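# Remove the empty cartridge from a sealant gun

## Task

Pull the spent cartridge out of the sealant gun and set it down on the table. The gun must end up resting directly on the table, not leaning on or supported by anything else. When both are in place, state that the job is finished.

## Robot and tools

Robot: two arms, left_arm and right_arm, each with a two-finger parallel gripper. Scene frame: origin at table-top height, midway between the nominal arm bases; +x points out over the table, +z up, and left_arm is on the +y side (arm names do not match image sides). Measured bases: left_arm at (-0.033, +0.356, 0) m, right_arm at (-0.046, -0.270, 0) m, each nearly unrotated. A gripper's fingers point along its own +z and close along its own y. end_effector_position is the spot between the finger pads, just under 1 cm behind the tips.

execute_actions(actions, cameras): actions is a list of actions. Each action is a table of at most 15 rows, one row per 1/30 s control step; a short table repeats its final row until 15 steps are used. Every row holds 14 numbers in [-1, 1]: left_arm dx, dy, dz, rx, ry, rz, opening, then right_arm in the same order. Both arms must always be filled. The six pose numbers are an offset, not a pose: they are measured along that arm's current Hand target axes, from the Hand target as it was when the action began. All rows of one action share that starting point, but the next action or call starts from the new Hand target, so resending an offset moves further. Scale: 1.0 equals 0.6 m for dx, dy, dz and 180 degrees for the rotation vector (rx, ry, rz). Sending six zeros re-requests the current Hand target. Opening is absolute: +1 fully open (about 87 mm between pads), +0.5 about 69 mm, 0 about 43 mm, -0.5 about 18 mm, -1 shut. A 0 in the opening slot is a real command, so to keep a gripper as is, repeat its current value. cameras: list of names, ["all"], or []; images come only when requested or when actions is empty.

move(target, speed, blend, opening_speed, blocking, cameras): drives each gripper in a straight line. target is one 14-number row laid out as above, or a list of up to 15 such rows used as waypoints; every row is an offset from the Hand targets at the moment the move starts, not from the previous waypoint. speed: m/s, 0.002 to 2.9, default 0.25 (rotation up to twice that in rad/s); one value or one per waypoint. blend: corner rounding in metres per waypoint, 0 means stop at it. opening_speed: rate of finger change per second on the -1..+1 scale, at least 0.2. blocking=false returns after about 0.5 s while motion continues. A move caps at 10 s and does not avoid obstacles or the other arm. The result adds a move: line with an ending such as done, off_target, moving, held or fault, and limits such as paced (pose clipped) or held (steps withheld). done means at rest within 10 mm and 2 degrees of target; neither done nor off_target tells you about contact.

wait(seconds 0 to 10), stop() to brake a running move, zoom_image(camera, region [x0, y0, x1, y1] in pixels, at most 504 by 504, only on the newest images), read_manual(section="licences"), finished_scene(scene 1 or 2) which ends the scene permanently.

Cameras, each 672x504: cam_head_left and cam_head_right (a stereo pair behind the arms, looking down), cam_high (high, from the +x +y corner), cam_low (low, far out at +x looking back), cam_left_wrist, cam_right_wrist. Calibration matrices are given per camera; wrist images can lag while moving.

Results: end_effector_position (m) and end_effector_quat_wxyz in the scene frame; Hand target, the last commanded pose after clipping, from which the next offsets count; Tool commands; grip_measured on the same scale as opening; Joint positions (last value per arm is the gripper from 0 shut to 1 open); Joint velocities, omitted or marked within noise when still; Joint torques (arm weight included, noisy, joints 1-3 wrap at ±28 N m); motor temperatures; a list of positions at some control steps for action calls.

Behaviour to expect: friction and gravity leave the gripper short, low or tilted, worse when reaching far; small moves may not happen or may drift. Check position and orientation after each move and correct with an explicit offset. Each step, orientation commands are limited to 40 degrees from the measured one. An arm blocked by something keeps pushing until you command its target back away.

Gripping: to hold a part, command an opening about 0.04 below grip_measured at first contact for full force; less difference grips more gently. Readings may be off by about 1 mm. Fast closing squeezes harder.

Avoid: dropping or releasing moving parts, anything leaving the table, fast impacts, hard pushes on fixed or heavy items, arms or grippers or wrist cameras striking each other (the clearance check does not protect these), closing one gripper on the other's fingers, straining wrist camera cables, paths passing close to an arm's own base, and long holds with a stretched or loaded arm. Motors heating to 75 °C show MOTOR HOT; at 90 °C the arm folds and stops for the scene; at 100 °C it collapses. The simulation keeps running while you compose replies.

Each tool is called after "Request:" by a JSON object that holds its "fn" and its "kwargs", one argument or row to a line.

## Session

Request:
{"fn": "execute_actions", "kwargs": {
  "actions": []
}}

Scene clock: 0.00 s.
left_arm: end_effector_position=(+0.2317, +0.2436, +0.2005) grip_measured=+0.968 end_effector_quat_wxyz=(+0.431, -0.154, +0.869, -0.186) | right_arm: end_effector_position=(+0.1864, -0.2053, +0.2389) grip_measured=+1.000 end_effector_quat_wxyz=(+0.476, +0.209, +0.843, +0.139)
Joint positions: left_arm=[-0.411 0.878 0.848 -0.569 -0.135 -0.674 0.984] | right_arm=[0.388 0.707 0.932 -0.781 0.281 0.697 1]
Joint velocities: within noise
Joint torques (N m): no reading
Motor temperatures (°C): left_arm=[30 42 38 35 28 31 31] | right_arm=[29 36 36 33 29 27 29]
Heat: left arm: 42 °C; right arm: 36 °C.
Hand target: left_arm +0.2339, +0.2428, +0.2078; +0.439, -0.154, +0.864, -0.190 | right_arm +0.1860, -0.2053, +0.2406; +0.477, +0.209, +0.842, +0.139
Tool commands: left_gripper/opening=+1.0 right_gripper/opening=+1.0

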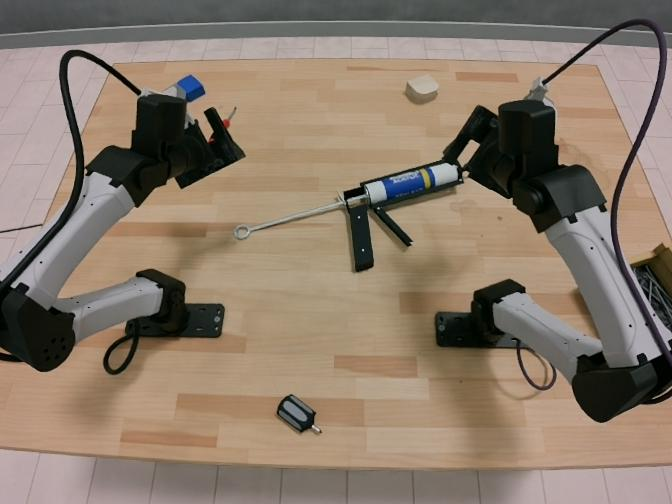

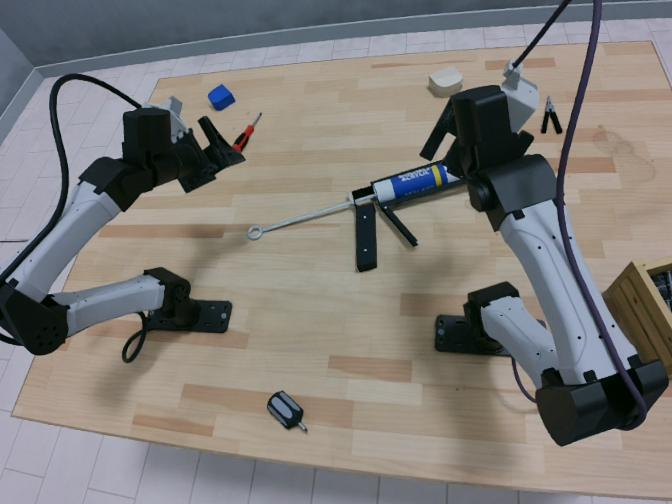

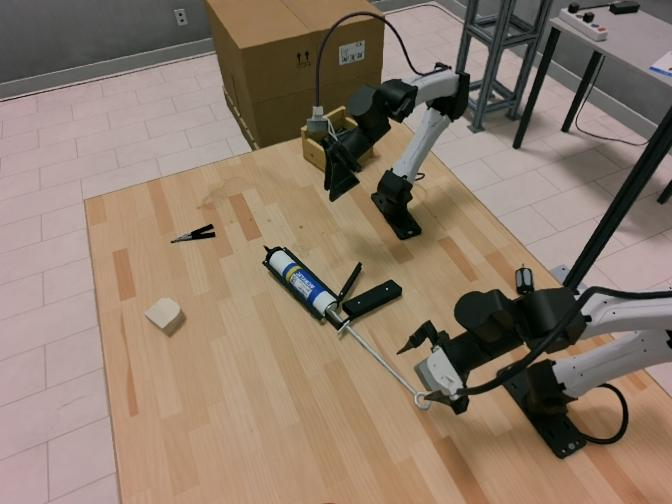

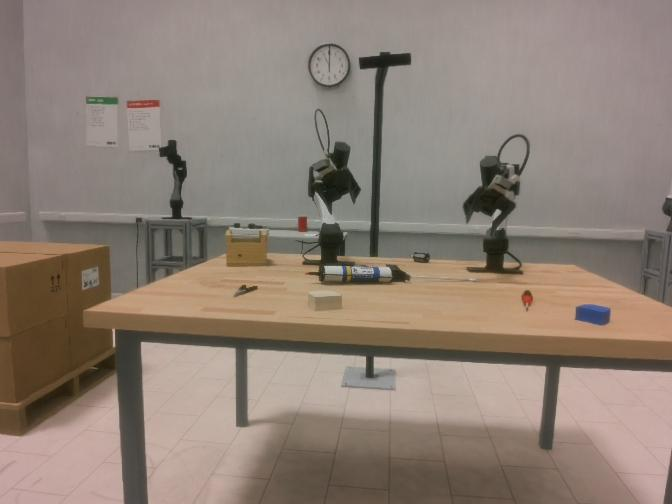

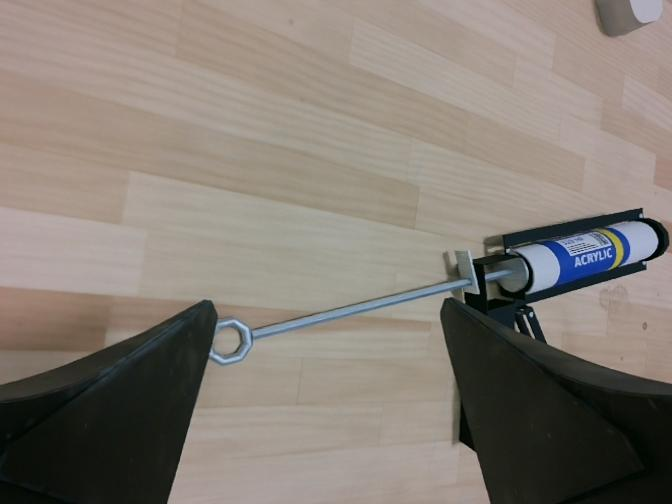

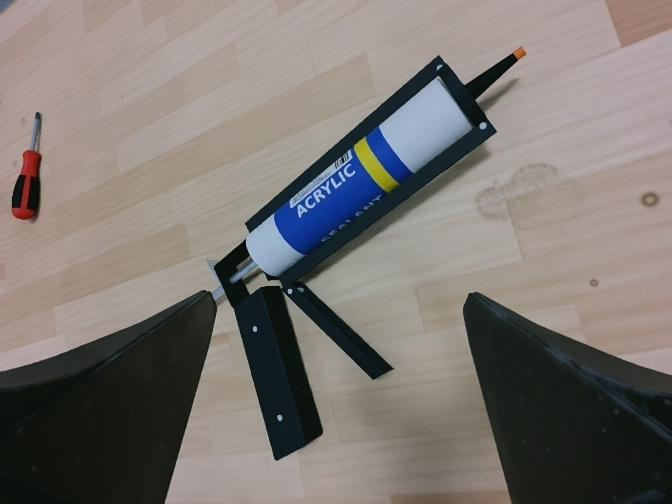

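Request:
{"fn": "zoom_image", "kwargs": {
  "camera": "cam_right_wrist",
  "region": [190, 30, 540, 310]
}}

Request:
{"fn": "zoom_image", "kwargs": {
  "camera": "cam_left_wrist",
  "region": [420, 190, 672, 400]
}}

Request:
{"fn": "zoom_image", "kwargs": {
  "camera": "cam_high",
  "region": [240, 220, 460, 420]
}}

Request:
{"fn": "zoom_image", "kwargs": {
  "camera": "cam_low",
  "region": [290, 240, 490, 310]
}}

Scaled by 1.440.

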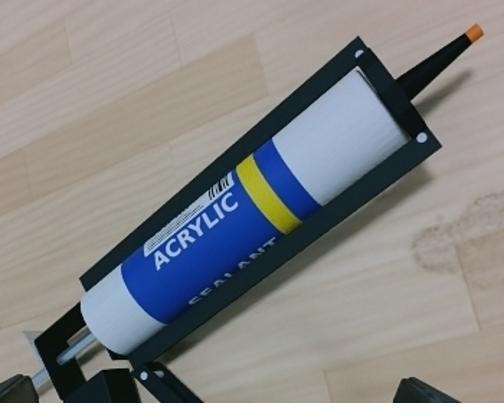

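Scaled by 2.000.

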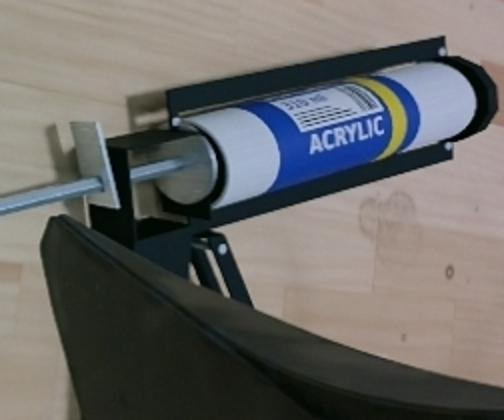

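Scaled by 2.291.

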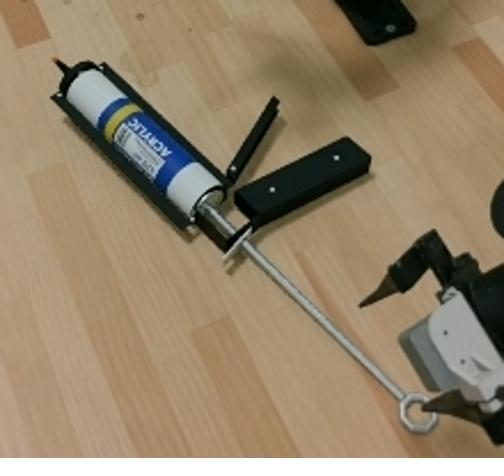

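Scaled by 2.520.

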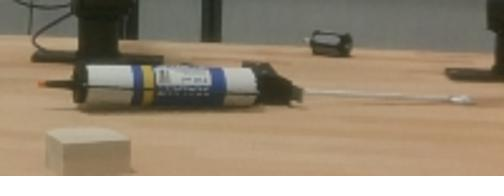

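Request:
{"fn": "move", "kwargs": {
  "target": [0.155,0.036,0.0385,0.0746,0.3436,0.462,1,0.298,0.175,0.0728,0.0797,0.326,-0.1658,1],
  "speed": 0.5,
  "cameras": ["cam_head_left","cam_high","cam_left_wrist","cam_right_wrist"]
}}

Scene clock: 34.40 s.
left_arm: end_effector_position=(+0.1936, +0.2189, +0.1153) grip_measured=+0.968 end_effector_quat_wxyz=(-0.002, +0.573, +0.819, -0.005) | right_arm: end_effector_position=(+0.1667, -0.0303, +0.1286) grip_measured=+1.000 end_effector_quat_wxyz=(+0.006, -0.037, +0.999, -0.006)
Joint positions: left_arm=[-0.643 1.674 1.389 -1.29 0.009 0.595 0.984] | right_arm=[0.792 1.877 1.689 -1.383 0.017 0.697 1]
Joint torques (N m): left_arm=[-0.16 -4.81 8.06 0.13 -0.03 0.2] | right_arm=[0.62 -8.96 7.53 0.24 -0.28 -0.07]
Heat: left arm: 42 °C; right arm: 39 °C.
Hand target: left_arm +0.1980, +0.2171, +0.1201; +0.000, +0.583, +0.813, +0.000 | right_arm +0.1647, -0.0253, +0.1307; -0.001, -0.044, +0.999, +0.000
Off the commanded pose: left_arm 0.007 m, 1 deg | right_arm 0.006 m, 1 deg.
move: done
camera_calibration:
cam_left_wrist: T_world_to_cam=[[-0.937468, -0.347749, 0.0150148, 0.252838], [-0.219618, 0.624416, 0.749581, -0.154394], [-0.270041, 0.699411, -0.661742, 0.121765], [0, 0, 0, 1]] pos_world=[0.236001, 0.0991669, 0.192511]
cam_right_wrist: T_world_to_cam=[[0.0729082, -0.997306, -0.00807635, -0.041673], [-0.642391, -0.0531535, 0.764531, 0.0260424], [-0.762901, -0.0505524, -0.644536, 0.353099], [0, 0, 0, 1]] pos_world=[0.289147, -0.0223265, 0.207338]
Images, in order (width x height): cam_head_left 672x504, cam_high 672x504, cam_left_wrist 672x504, cam_right_wrist 672x504.

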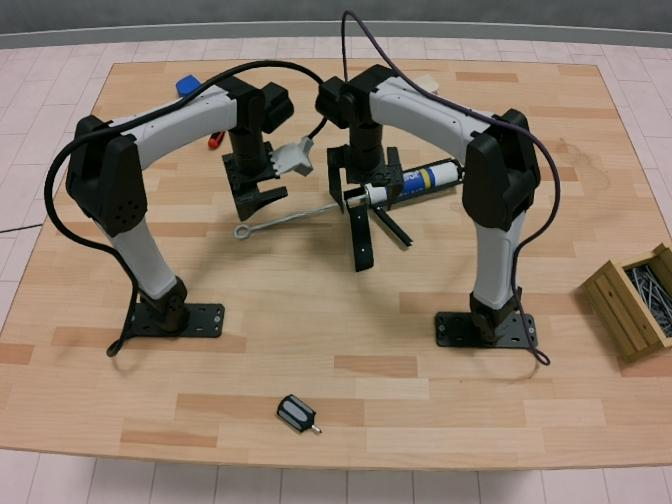

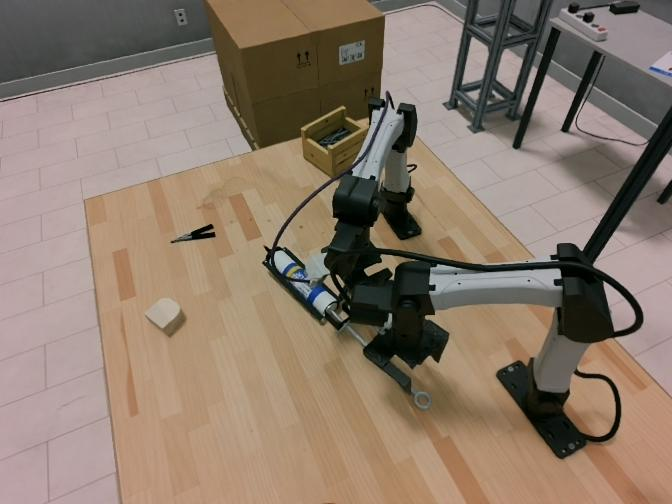

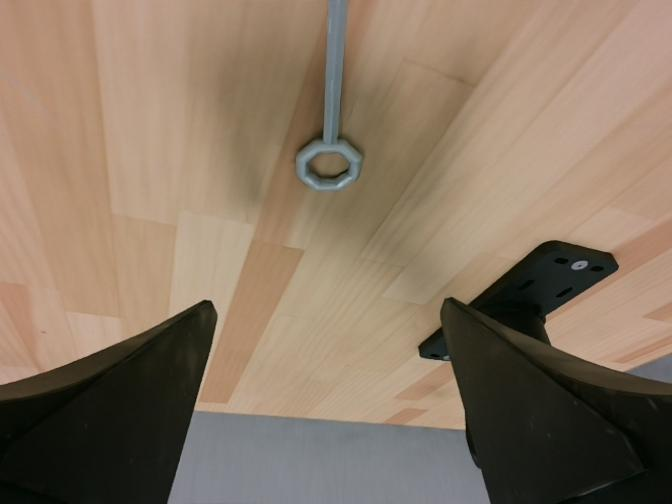

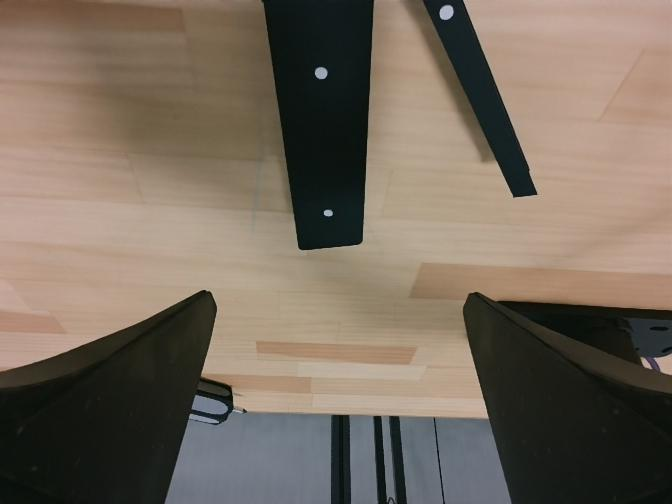

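Request:
{"fn": "move", "kwargs": {
  "target": [-0.0337,0.001,0.158,0,0,0,0.3,0.053,0.01,0.178,0,0,0,1],
  "speed": 0.2,
  "cameras": ["cam_head_left","cam_high","cam_left_wrist","cam_right_wrist","cam_low"]
}}

Scene clock: 45.30 s.
left_arm: end_effector_position=(+0.2045, +0.1992, +0.0295) grip_measured=+0.300 end_effector_quat_wxyz=(-0.001, +0.587, +0.810, -0.004) | right_arm: end_effector_position=(+0.1352, -0.0259, +0.0259) grip_measured=+1.000 end_effector_quat_wxyz=(+0.002, -0.046, +0.999, -0.007)
Joint positions: left_arm=[-0.677 1.812 1.204 -0.965 0.009 0.594 0.65] | right_arm=[0.867 1.877 1.273 -0.974 0.013 0.754 1]
Joint torques (N m): left_arm=[-0.21 -5.63 4.49 0.51 -0.01 -0.15] | right_arm=[0.62 -9.69 4.59 0.53 -0.24 0.11]
Heat: left arm: 43 °C; right arm: 40 °C.
Hand target: left_arm +0.2051, +0.1981, +0.0253; +0.000, +0.583, +0.813, +0.000 | right_arm +0.1325, -0.0219, +0.0240; +0.000, -0.044, +0.999, +0.000
Off the commanded pose: left_arm 0.004 m, 1 deg | right_arm 0.005 m, 1 deg.
move: done
camera_calibration:
cam_left_wrist: T_world_to_cam=[[-0.948502, -0.316492, 0.0133088, 0.253606], [-0.200299, 0.63177, 0.74883, -0.0809408], [-0.245407, 0.707601, -0.662628, 0.0751214], [0, 0, 0, 1]] pos_world=[0.242769, 0.0782445, 0.107013]
cam_right_wrist: T_world_to_cam=[[0.0903132, -0.995894, -0.0062273, -0.0381466], [-0.635364, -0.0624311, 0.769685, 0.083227], [-0.766913, -0.0655561, -0.638393, 0.263081], [0, 0, 0, 1]] pos_world=[0.258085, -0.0155475, 0.103653]
Images, in order (width x height): cam_head_left 672x504, cam_high 672x504, cam_low 672x504, cam_left_wrist 672x504, cam_right_wrist 672x504.

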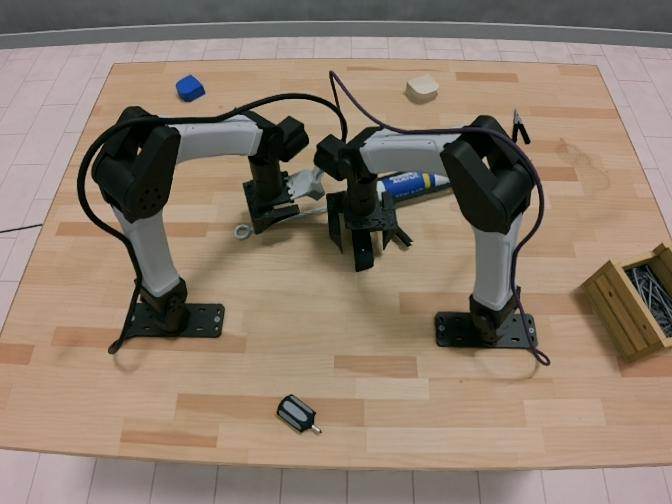

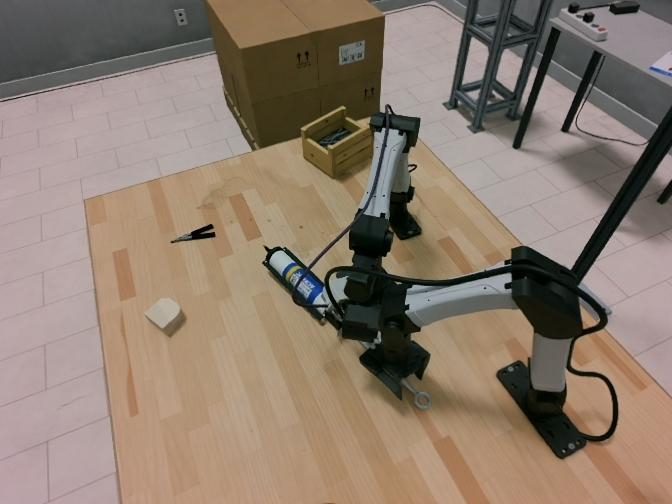

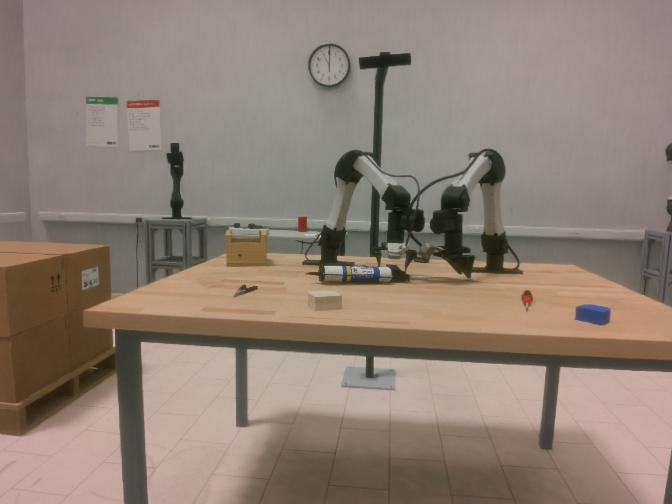

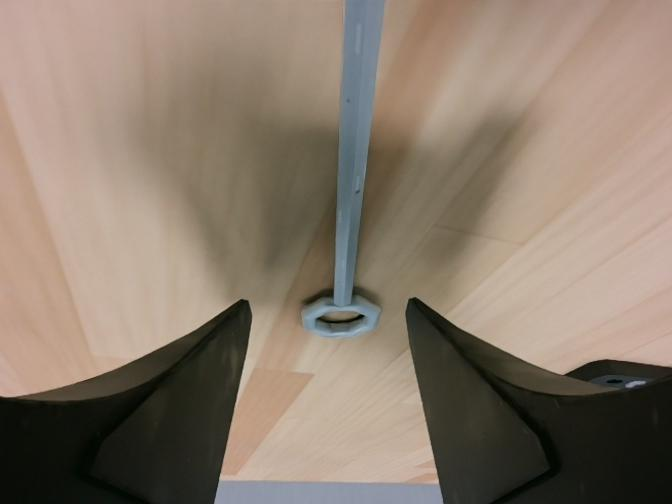

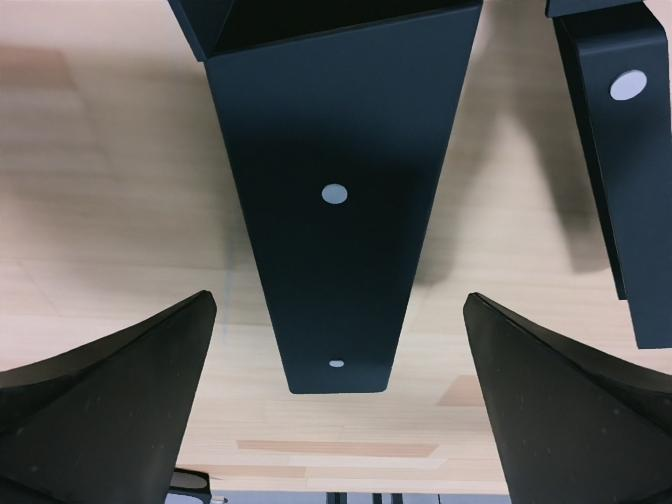

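Request:
{"fn": "move", "kwargs": {
  "target": [
    [0,0,0.017,0,0,0,0.3,0,0,0.012,0,0,0,1],
    [0,0,0.017,0,0,0,-1,0,0,0.012,0,0,0,-0.6]
  ],
  "speed": 0.15,
  "opening_speed": 0.9,
  "cameras": ["cam_left_wrist","cam_right_wrist"]
}}

Scene clock: 50.87 s.
left_arm: end_effector_position=(+0.2050, +0.1984, +0.0204) grip_measured=-0.813 end_effector_quat_wxyz=(+0.001, +0.586, +0.810, -0.004) | right_arm: end_effector_position=(+0.1363, -0.0235, +0.0214) grip_measured=-0.069 end_effector_quat_wxyz=(+0.006, -0.043, +0.999, +0.000)
Joint positions: left_arm=[-0.679 1.824 1.181 -0.925 0.008 0.592 0.093] | right_arm=[0.867 1.877 1.255 -0.941 0.009 0.76 0.466]
Joint torques (N m): left_arm=[-0.1 -5.42 4.3 0.52 -0.01 -0.13] | right_arm=[0.64 -8.7 4.57 0.49 -0.2 0.06]
Heat: left arm: 43 °C; right arm: 40 °C.
Hand target: left_arm +0.2051, +0.1981, +0.0150; +0.000, +0.583, +0.813, +0.000 | right_arm +0.1324, -0.0220, +0.0168; -0.001, -0.044, +0.999, +0.000
Off the commanded pose: left_arm 0.005 m, 1 deg | right_arm 0.006 m, 1 deg.
move: done
camera_calibration:
cam_left_wrist: T_world_to_cam=[[-0.948315, -0.317167, 0.010187, 0.254004], [-0.203782, 0.633279, 0.746613, -0.072927], [-0.243252, 0.705948, -0.665181, 0.0696914], [0, 0, 0, 1]] pos_world=[0.242967, 0.0775463, 0.098218]
cam_right_wrist: T_world_to_cam=[[0.0846899, -0.996211, -0.0197898, -0.0348088], [-0.64199, -0.0697445, 0.763535, 0.088429], [-0.762022, -0.0519588, -0.645464, 0.261086], [0, 0, 0, 1]] pos_world=[0.258671, -0.0149438, 0.100314]
Images, in order (width x height): cam_left_wrist 672x504, cam_right_wrist 672x504.

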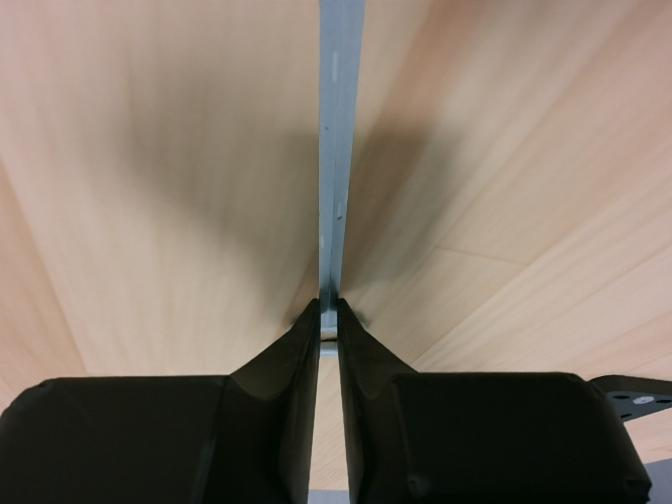

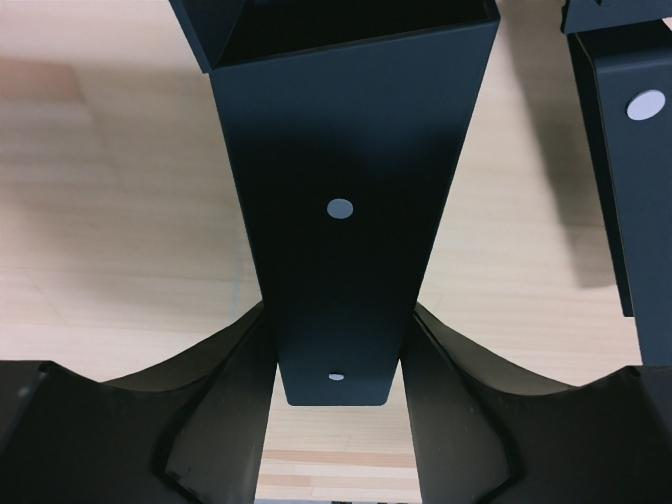

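Request:
{"fn": "move", "kwargs": {
  "target": [0.08,0,0.00,0,0,0,-1,0,0,0,0,0,0,-0.6],
  "speed": 0.08,
  "cameras": ["cam_left_wrist","cam_right_wrist","cam_head_left","cam_high"]
}}

Scene clock: 54.03 s.
left_arm: end_effector_position=(+0.2027, +0.2054, +0.0207) grip_measured=-0.814 end_effector_quat_wxyz=(+0.053, +0.589, +0.805, -0.040) | right_arm: end_effector_position=(+0.1365, -0.0212, +0.0211) grip_measured=-0.068 end_effector_quat_wxyz=(+0.009, -0.045, +0.999, +0.003)
Joint positions: left_arm=[-0.624 1.704 1.05 -0.812 0.082 0.652 0.093] | right_arm=[0.872 1.877 1.255 -0.933 0.009 0.76 0.466]
Joint torques (N m): left_arm=[2.48 -5.7 1.87 -0.26 -0.72 0.2] | right_arm=[0.23 -8.7 4.6 0.41 -0.2 0.05]
Heat: left arm: 44 °C; right arm: 40 °C.
Hand target: left_arm +0.1897, +0.2436, +0.0150; +0.000, +0.583, +0.813, +0.000 | right_arm +0.1324, -0.0220, +0.0168; -0.001, -0.044, +0.999, +0.000
Off the commanded pose: left_arm 0.041 m, 8 deg | right_arm 0.006 m, 1 deg.
move: off_target (left_arm)
camera_calibration:
cam_left_wrist: T_world_to_cam=[[-0.951703, -0.306935, 0.00730303, 0.252779], [-0.22685, 0.719018, 0.656926, -0.0892075], [-0.206885, 0.623542, -0.753919, 0.0758674], [0, 0, 0, 1]] pos_world=[0.236029, 0.0944219, 0.113955]
cam_right_wrist: T_world_to_cam=[[0.0886545, -0.995746, -0.0251134, -0.0329621], [-0.645476, -0.0766347, 0.759926, 0.0891456], [-0.758618, -0.0511607, -0.649524, 0.260757], [0, 0, 0, 1]] pos_world=[0.258278, -0.0126497, 0.100796]
Images, in order (width x height): cam_head_left 672x504, cam_high 672x504, cam_left_wrist 672x504, cam_right_wrist 672x504.

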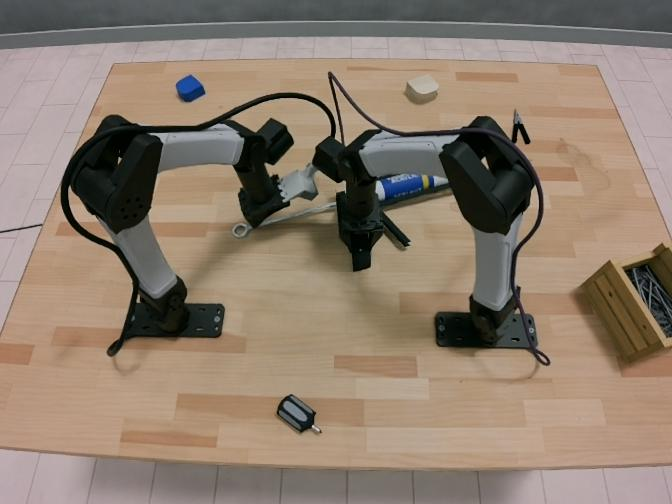

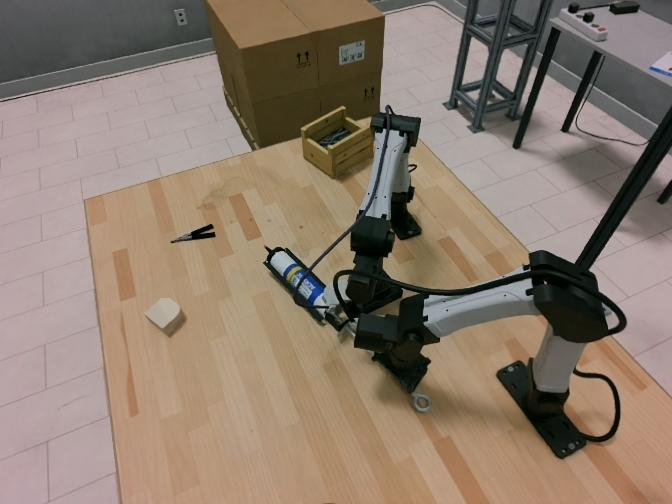

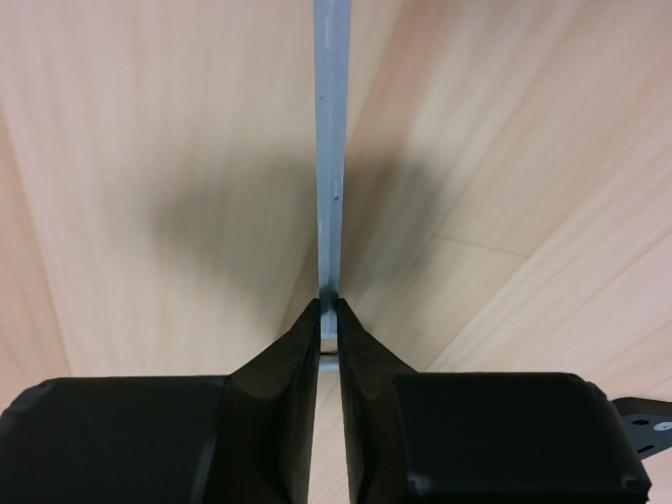

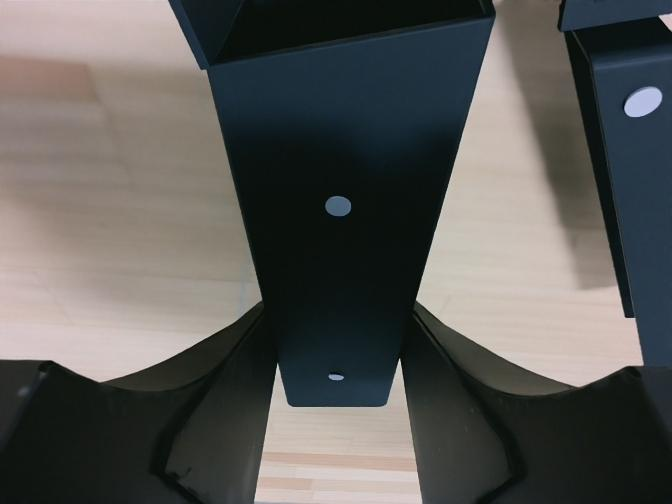

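Request:
{"fn": "move", "kwargs": {
  "target": [
    [-0.055,0,0,0,0,0,-1,0,0,0,0,0,0,1],
    [-0.055,0,0,0,0,0,0.2,-0.1,-0.12,-0.25,0,0,0,1],
    [0.1,0,-0.2,0,0,0,0.2,-0.1,-0.12,-0.25,0,0,0,1]
  ],
  "speed": 0.3,
  "opening_speed": 2,
  "cameras": ["cam_left_wrist","cam_right_wrist","cam_head_left","cam_high"]
}}

Request:
{"fn": "zoom_image", "kwargs": {
  "camera": "cam_head_left",
  "region": [280, 150, 480, 280]
}}

Request:
{"fn": "zoom_image", "kwargs": {
  "camera": "cam_high",
  "region": [240, 220, 450, 410]
}}

Scene clock: 63.47 s.
left_arm: end_effector_position=(+0.1663, +0.2996, +0.1259) grip_measured=+0.200 end_effector_quat_wxyz=(-0.012, +0.578, +0.816, -0.005) | right_arm: end_effector_position=(+0.1992, -0.0885, +0.1673) grip_measured=+1.000 end_effector_quat_wxyz=(+0.008, -0.042, +0.999, +0.000)
Joint positions: left_arm=[-0.435 1.447 1.204 -1.353 0.005 0.816 0.6] | right_arm=[0.598 1.84 1.797 -1.514 0.007 0.493 1]
Joint torques (N m): left_arm=[0.61 -4.81 7.79 0.09 0.03 0.16] | right_arm=[-0.16 -8.31 6.61 0.25 -0.19 -0.07]
Heat: left arm: 44 °C; right arm: 40 °C.
Hand target: left_arm +0.1704, +0.3004, +0.1350; +0.000, +0.583, +0.813, +0.000 | right_arm +0.1987, -0.0885, +0.1666; -0.001, -0.044, +0.999, +0.000
Off the commanded pose: left_arm 0.010 m, 2 deg | right_arm 0.001 m, 1 deg.
move: done; target 2's new opening was sent with left_arm's hand 0.011 m and 4 deg from that target
camera_calibration:
cam_left_wrist: T_world_to_cam=[[-0.941559, -0.335778, 0.0268214, 0.250747], [-0.198974, 0.618657, 0.760048, -0.221771], [-0.2718, 0.710293, -0.649314, 0.0604604], [0, 0, 0, 1]] pos_world=[0.208399, 0.178451, 0.201089]
cam_right_wrist: T_world_to_cam=[[0.0820823, -0.996405, -0.0209885, -0.101446], [-0.644703, -0.0691459, 0.761299, 0.0138101], [-0.760013, -0.0489579, -0.648061, 0.400039], [0, 0, 0, 1]] pos_world=[0.321265, -0.0805408, 0.246607]
Images, in order (width x height): cam_head_left 672x504, cam_high 672x504, cam_left_wrist 672x504, cam_right_wrist 672x504.

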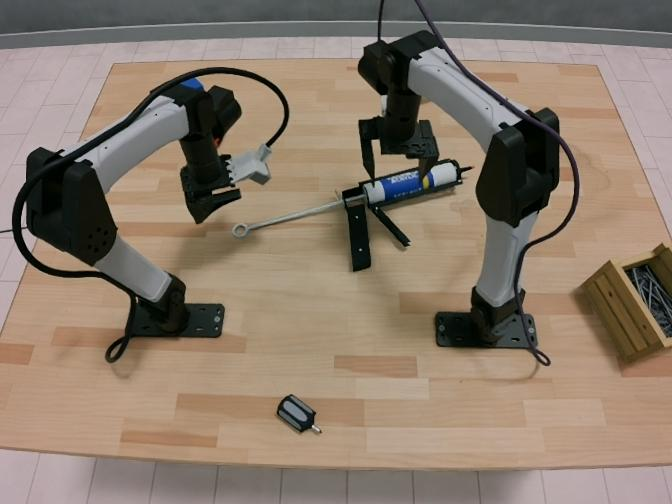

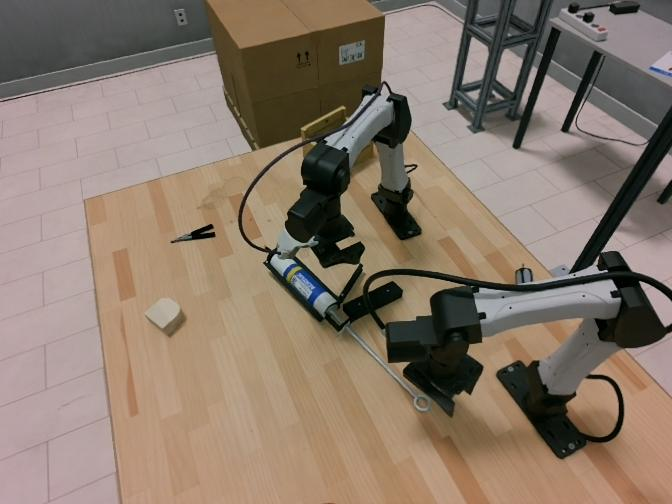

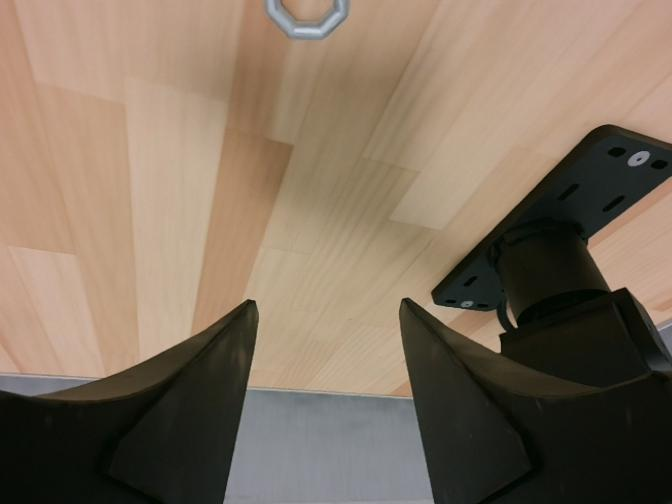

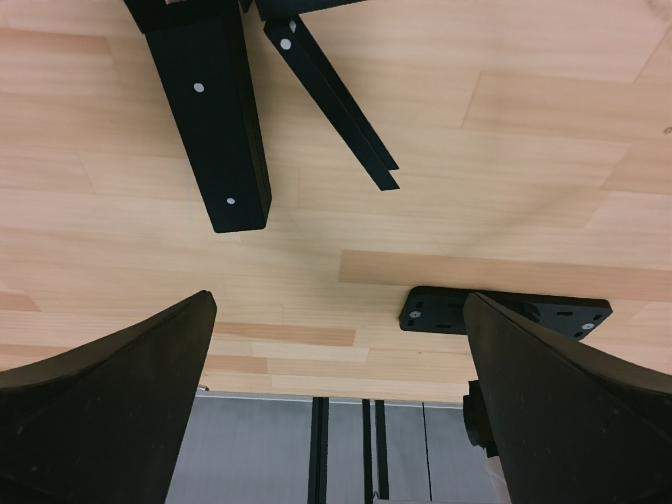

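Scaled by 2.520.

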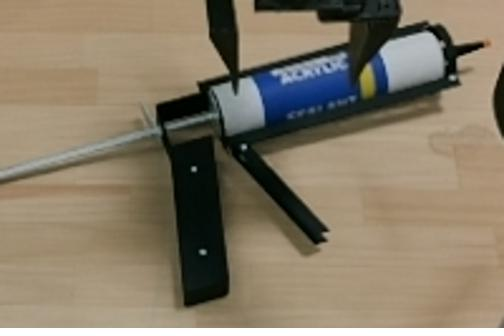

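Scaled by 2.400.

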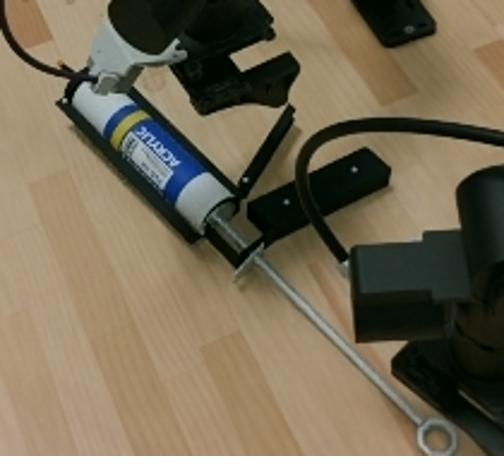

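Request:
{"fn": "move", "kwargs": {
  "target": [-0.189,0,0.075,0,-0.194,0,0,-0.151,0.214,0.111,0,0,-0.076,-1],
  "speed": 0.3,
  "opening_speed": 2,
  "cameras": ["cam_left_wrist","cam_right_wrist","cam_head_left","cam_high"]
}}

Request:
{"fn": "zoom_image", "kwargs": {
  "camera": "cam_left_wrist",
  "region": [250, 0, 450, 150]
}}

Request:
{"fn": "zoom_image", "kwargs": {
  "camera": "cam_high",
  "region": [240, 220, 450, 410]
}}

Scene clock: 87.43 s.
left_arm: end_effector_position=(+0.2062, +0.1978, +0.0837) grip_measured=+0.000 end_effector_quat_wxyz=(+0.225, +0.558, +0.780, -0.171) | right_arm: end_effector_position=(+0.2800, +0.0446, +0.1017) grip_measured=-0.981 end_effector_quat_wxyz=(+0.039, -0.154, +0.987, +0.021)
Joint positions: left_arm=[-0.44 1.371 0.929 -0.725 0.419 0.732 0.5] | right_arm=[0.754 2.487 2.567 -1.563 0.007 0.422 0.01]
Joint torques (N m): left_arm=[-0.29 -5.97 5.01 1.37 0.39 -0.14] | right_arm=[0.49 -13.34 7.25 0.4 -0.23 -0.08]
Heat: left arm: 45 °C; right arm: 40 °C.
Hand target: left_arm +0.2068, +0.1930, +0.0900; +0.244, +0.556, +0.775, -0.175 | right_arm +0.2776, +0.0474, +0.1000; -0.001, -0.163, +0.987, +0.000
Off the commanded pose: left_arm 0.008 m, 2 deg | right_arm 0.004 m, 5 deg.
joint sent to its limit (right arm) — joint 4 (wrist pitch), lower limit. The joint targets are off in orientation, not in position.
move: off_target (right_arm)
camera_calibration:
cam_left_wrist: T_world_to_cam=[[-0.946927, -0.320601, 0.0233222, 0.253682], [-0.302504, 0.913312, 0.272675, -0.114976], [-0.10872, 0.251148, -0.961823, 0.199497], [0, 0, 0, 1]] pos_world=[0.227126, 0.136236, 0.217316]
cam_right_wrist: T_world_to_cam=[[0.306115, -0.950677, -0.0500667, -0.0385171], [-0.653226, -0.248012, 0.715392, 0.140005], [-0.692524, -0.186287, -0.696927, 0.417752], [0, 0, 0, 1]] pos_world=[0.392549, 0.0759274, 0.189056]
Images, in order (width x height): cam_head_left 672x504, cam_high 672x504, cam_left_wrist 672x504, cam_right_wrist 672x504.

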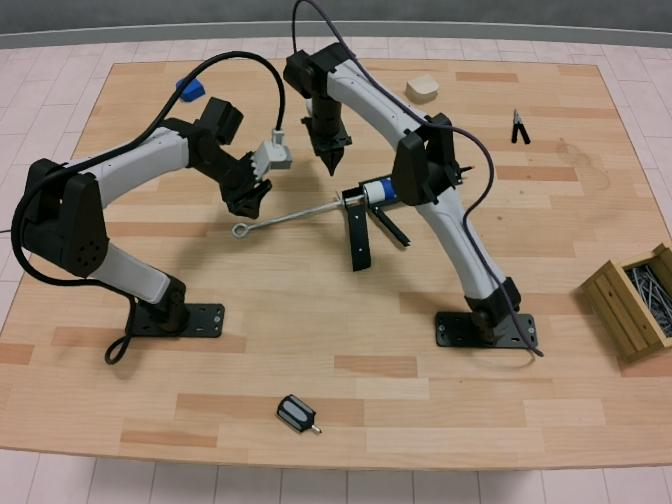

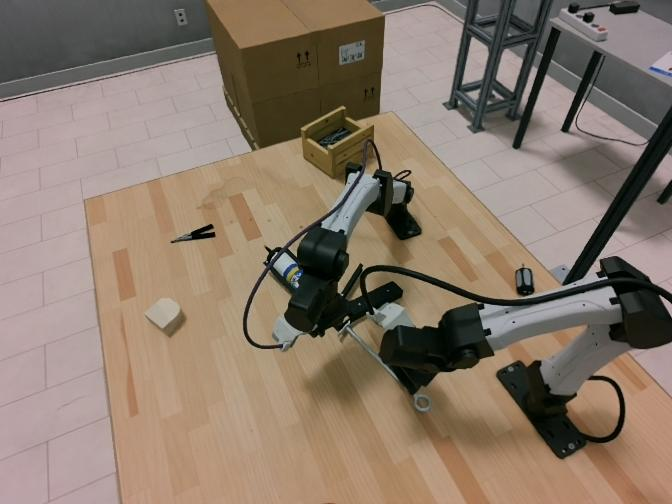

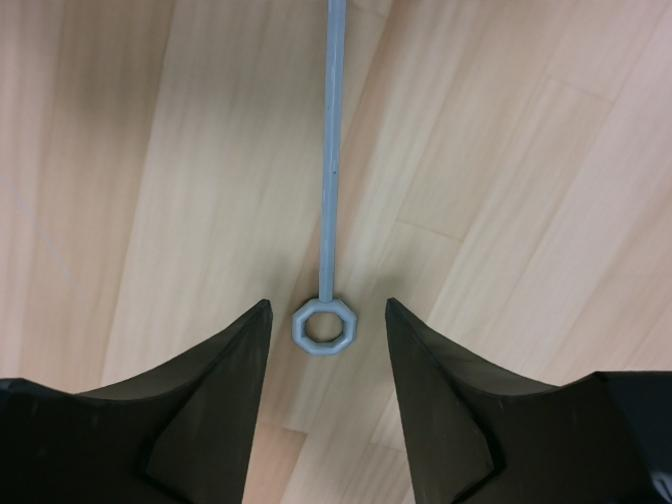

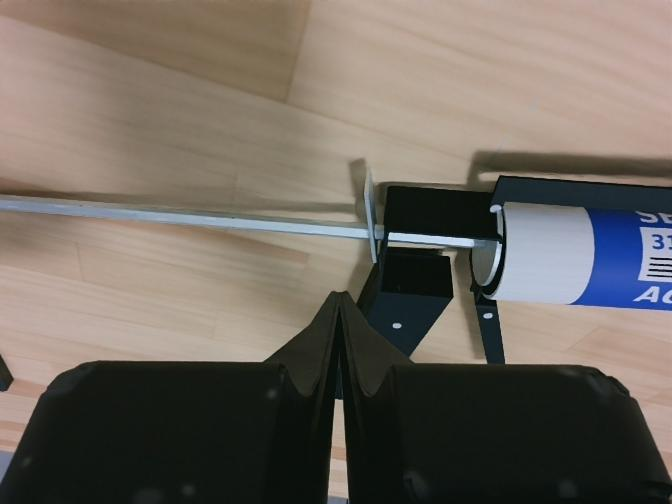

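Scaled by 2.520.

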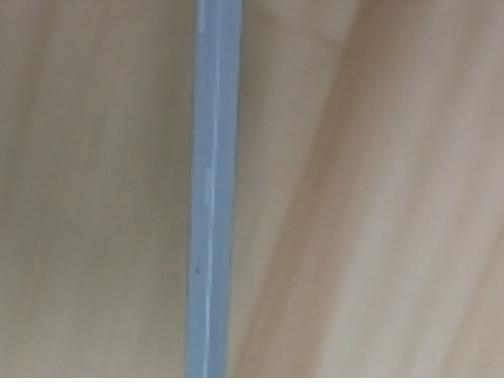

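Scaled by 2.400.

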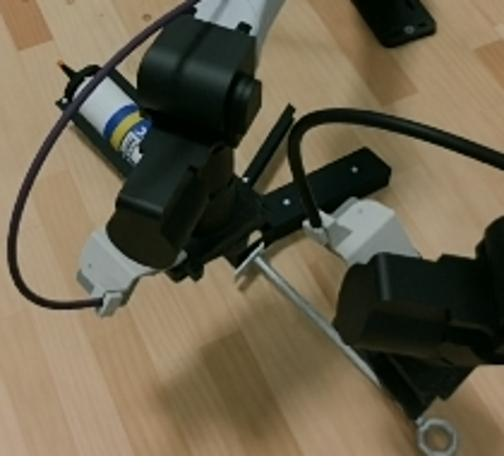

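Request:
{"fn": "move", "kwargs": {
  "target": [
    [0.0631,0,0.090,0,0,0,0.0,0,0.005,0.123,0,0,0,-1],
    [0.0631,0,0.090,0,0,0,-1,0,0.005,0.123,0,0,0,-1]
  ],
  "speed": 0.15,
  "opening_speed": 1,
  "cameras": ["cam_left_wrist","cam_right_wrist"]
}}

Scene clock: 99.43 s.
left_arm: end_effector_position=(+0.2071, +0.1969, +0.0272) grip_measured=-0.815 end_effector_quat_wxyz=(+0.242, +0.558, +0.775, -0.169) | right_arm: end_effector_position=(+0.2781, +0.0452, +0.0323) grip_measured=-0.981 end_effector_quat_wxyz=(+0.002, -0.157, +0.988, -0.003)
Joint positions: left_arm=[-0.44 1.425 0.724 -0.43 0.422 0.731 0.093] | right_arm=[0.758 2.548 2.389 -1.414 0.007 0.422 0.01]
Joint torques (N m): left_arm=[-0.28 -2.99 4.83 1.44 0.36 -0.14] | right_arm=[0.76 -14.09 5.65 0.53 -0.2 -0.04]
Motor temperatures (°C): left_arm=[30 44 41 34 28 31 30] | right_arm=[29 43 41 32 29 27 29]
Heat: left arm: 44 °C; right arm: 43 °C.
Hand target: left_arm +0.2068, +0.1931, +0.0241; +0.244, +0.556, +0.775, -0.175 | right_arm +0.2764, +0.0502, +0.0261; -0.001, -0.163, +0.987, +0.000
Off the commanded pose: left_arm 0.005 m, 1 deg | right_arm 0.008 m, 1 deg.
move: done
camera_calibration:
cam_left_wrist: T_world_to_cam=[[-0.947245, -0.320508, -0.00120193, 0.256268], [-0.31082, 0.917685, 0.247477, -0.0968987], [-0.0782155, 0.234795, -0.968893, 0.14269], [0, 0, 0, 1]] pos_world=[0.223791, 0.137556, 0.162539]
cam_right_wrist: T_world_to_cam=[[0.307692, -0.95139, -0.013532, -0.0424929], [-0.603373, -0.206096, 0.770367, 0.171087], [-0.735708, -0.228871, -0.637457, 0.380128], [0, 0, 0, 1]] pos_world=[0.395967, 0.0818334, 0.109941]
Images, in order (width x height): cam_left_wrist 672x504, cam_right_wrist 672x504.

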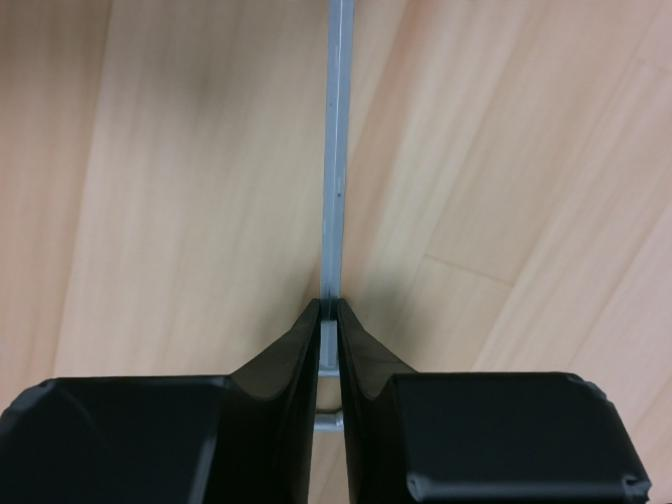

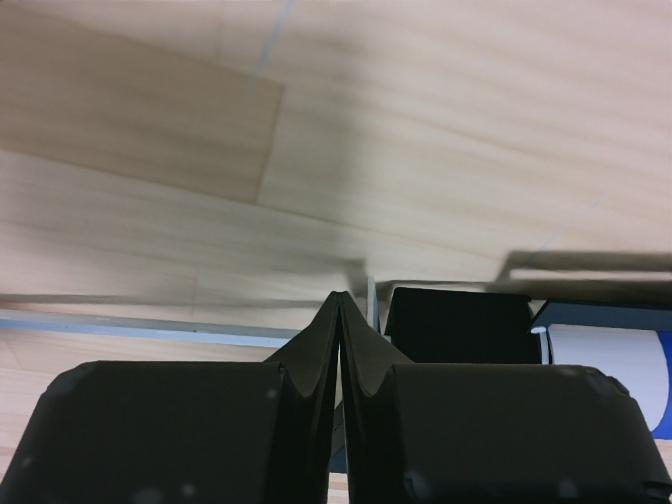

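Request:
{"fn": "move", "kwargs": {
  "target": [
    [0,0,0,0,0,0,-1,0,-0.045,0,0,0,0,-1],
    [0.082,0,-0.057,0,0,0,-1,0,-0.045,0,0,0,0,-1]
  ],
  "speed": 0.1,
  "cameras": ["cam_left_wrist","cam_right_wrist","cam_head_left"]
}}

Scene clock: 104.03 s.
left_arm: end_effector_position=(+0.2087, +0.2216, +0.0359) grip_measured=-0.818 end_effector_quat_wxyz=(+0.297, +0.567, +0.742, -0.198) | right_arm: end_effector_position=(+0.2738, +0.0497, +0.0198) grip_measured=-0.981 end_effector_quat_wxyz=(-0.018, -0.162, +0.986, +0.043)
Joint positions: left_arm=[-0.266 1.332 0.644 -0.426 0.592 0.914 0.091] | right_arm=[0.736 2.517 2.275 -1.316 -0.092 0.389 0.01]
Joint torques (N m): left_arm=[2.18 -4.93 3.89 -0.11 -0.48 0.15] | right_arm=[-1.8 -17.58 4.85 0.07 0.83 -0.24]
Heat: left arm: 44 °C; right arm: 45 °C.
Hand target: left_arm +0.1876, +0.2499, +0.0240; +0.244, +0.556, +0.775, -0.175 | right_arm +0.2852, +0.0246, +0.0261; -0.001, -0.163, +0.987, +0.000
Off the commanded pose: left_arm 0.037 m, 8 deg | right_arm 0.028 m, 5 deg.
move: off_target (left_arm, right_arm)
camera_calibration:
cam_left_wrist: T_world_to_cam=[[-0.959456, -0.279533, -0.0361343, 0.260418], [-0.281857, 0.951943, 0.11984, -0.130325], [0.000898609, 0.125166, -0.992135, 0.154099], [0, 0, 0, 1]] pos_world=[0.212988, 0.177569, 0.177915]
cam_right_wrist: T_world_to_cam=[[0.315748, -0.942389, -0.110481, -0.037723], [-0.55864, -0.278752, 0.781164, 0.170185], [-0.766958, -0.184932, -0.614472, 0.375927], [0, 0, 0, 1]] pos_world=[0.395304, 0.0814109, 0.0938864]
Images, in order (width x height): cam_head_left 672x504, cam_left_wrist 672x504, cam_right_wrist 672x504.

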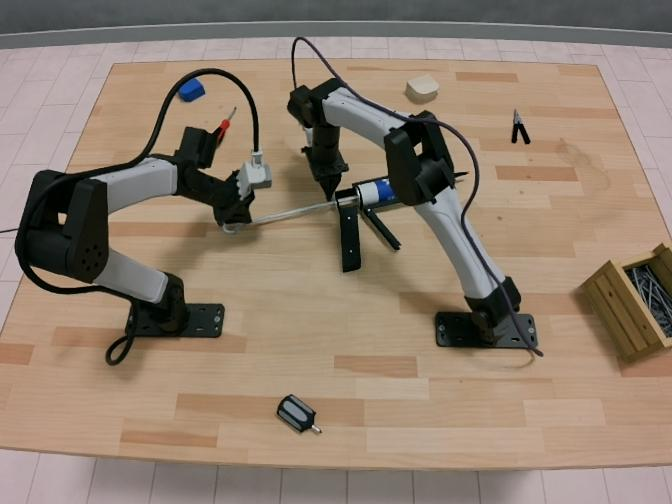

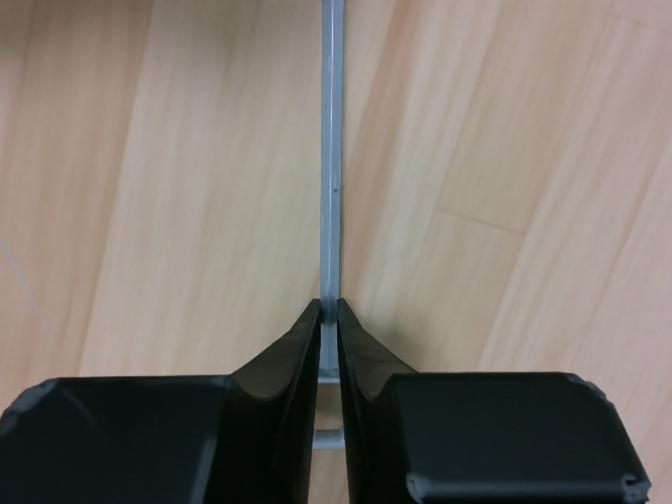

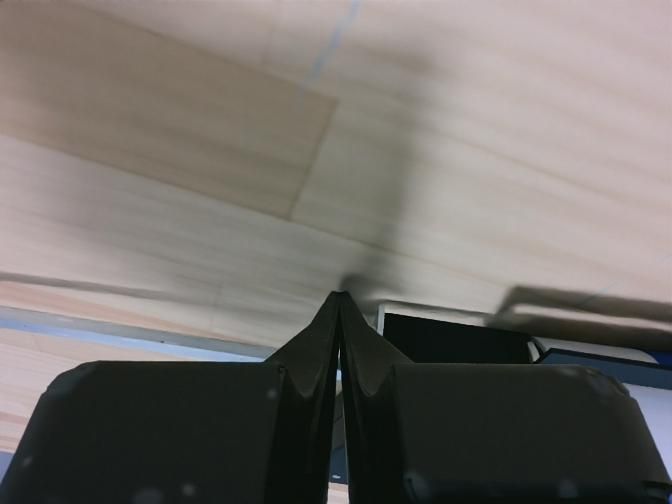

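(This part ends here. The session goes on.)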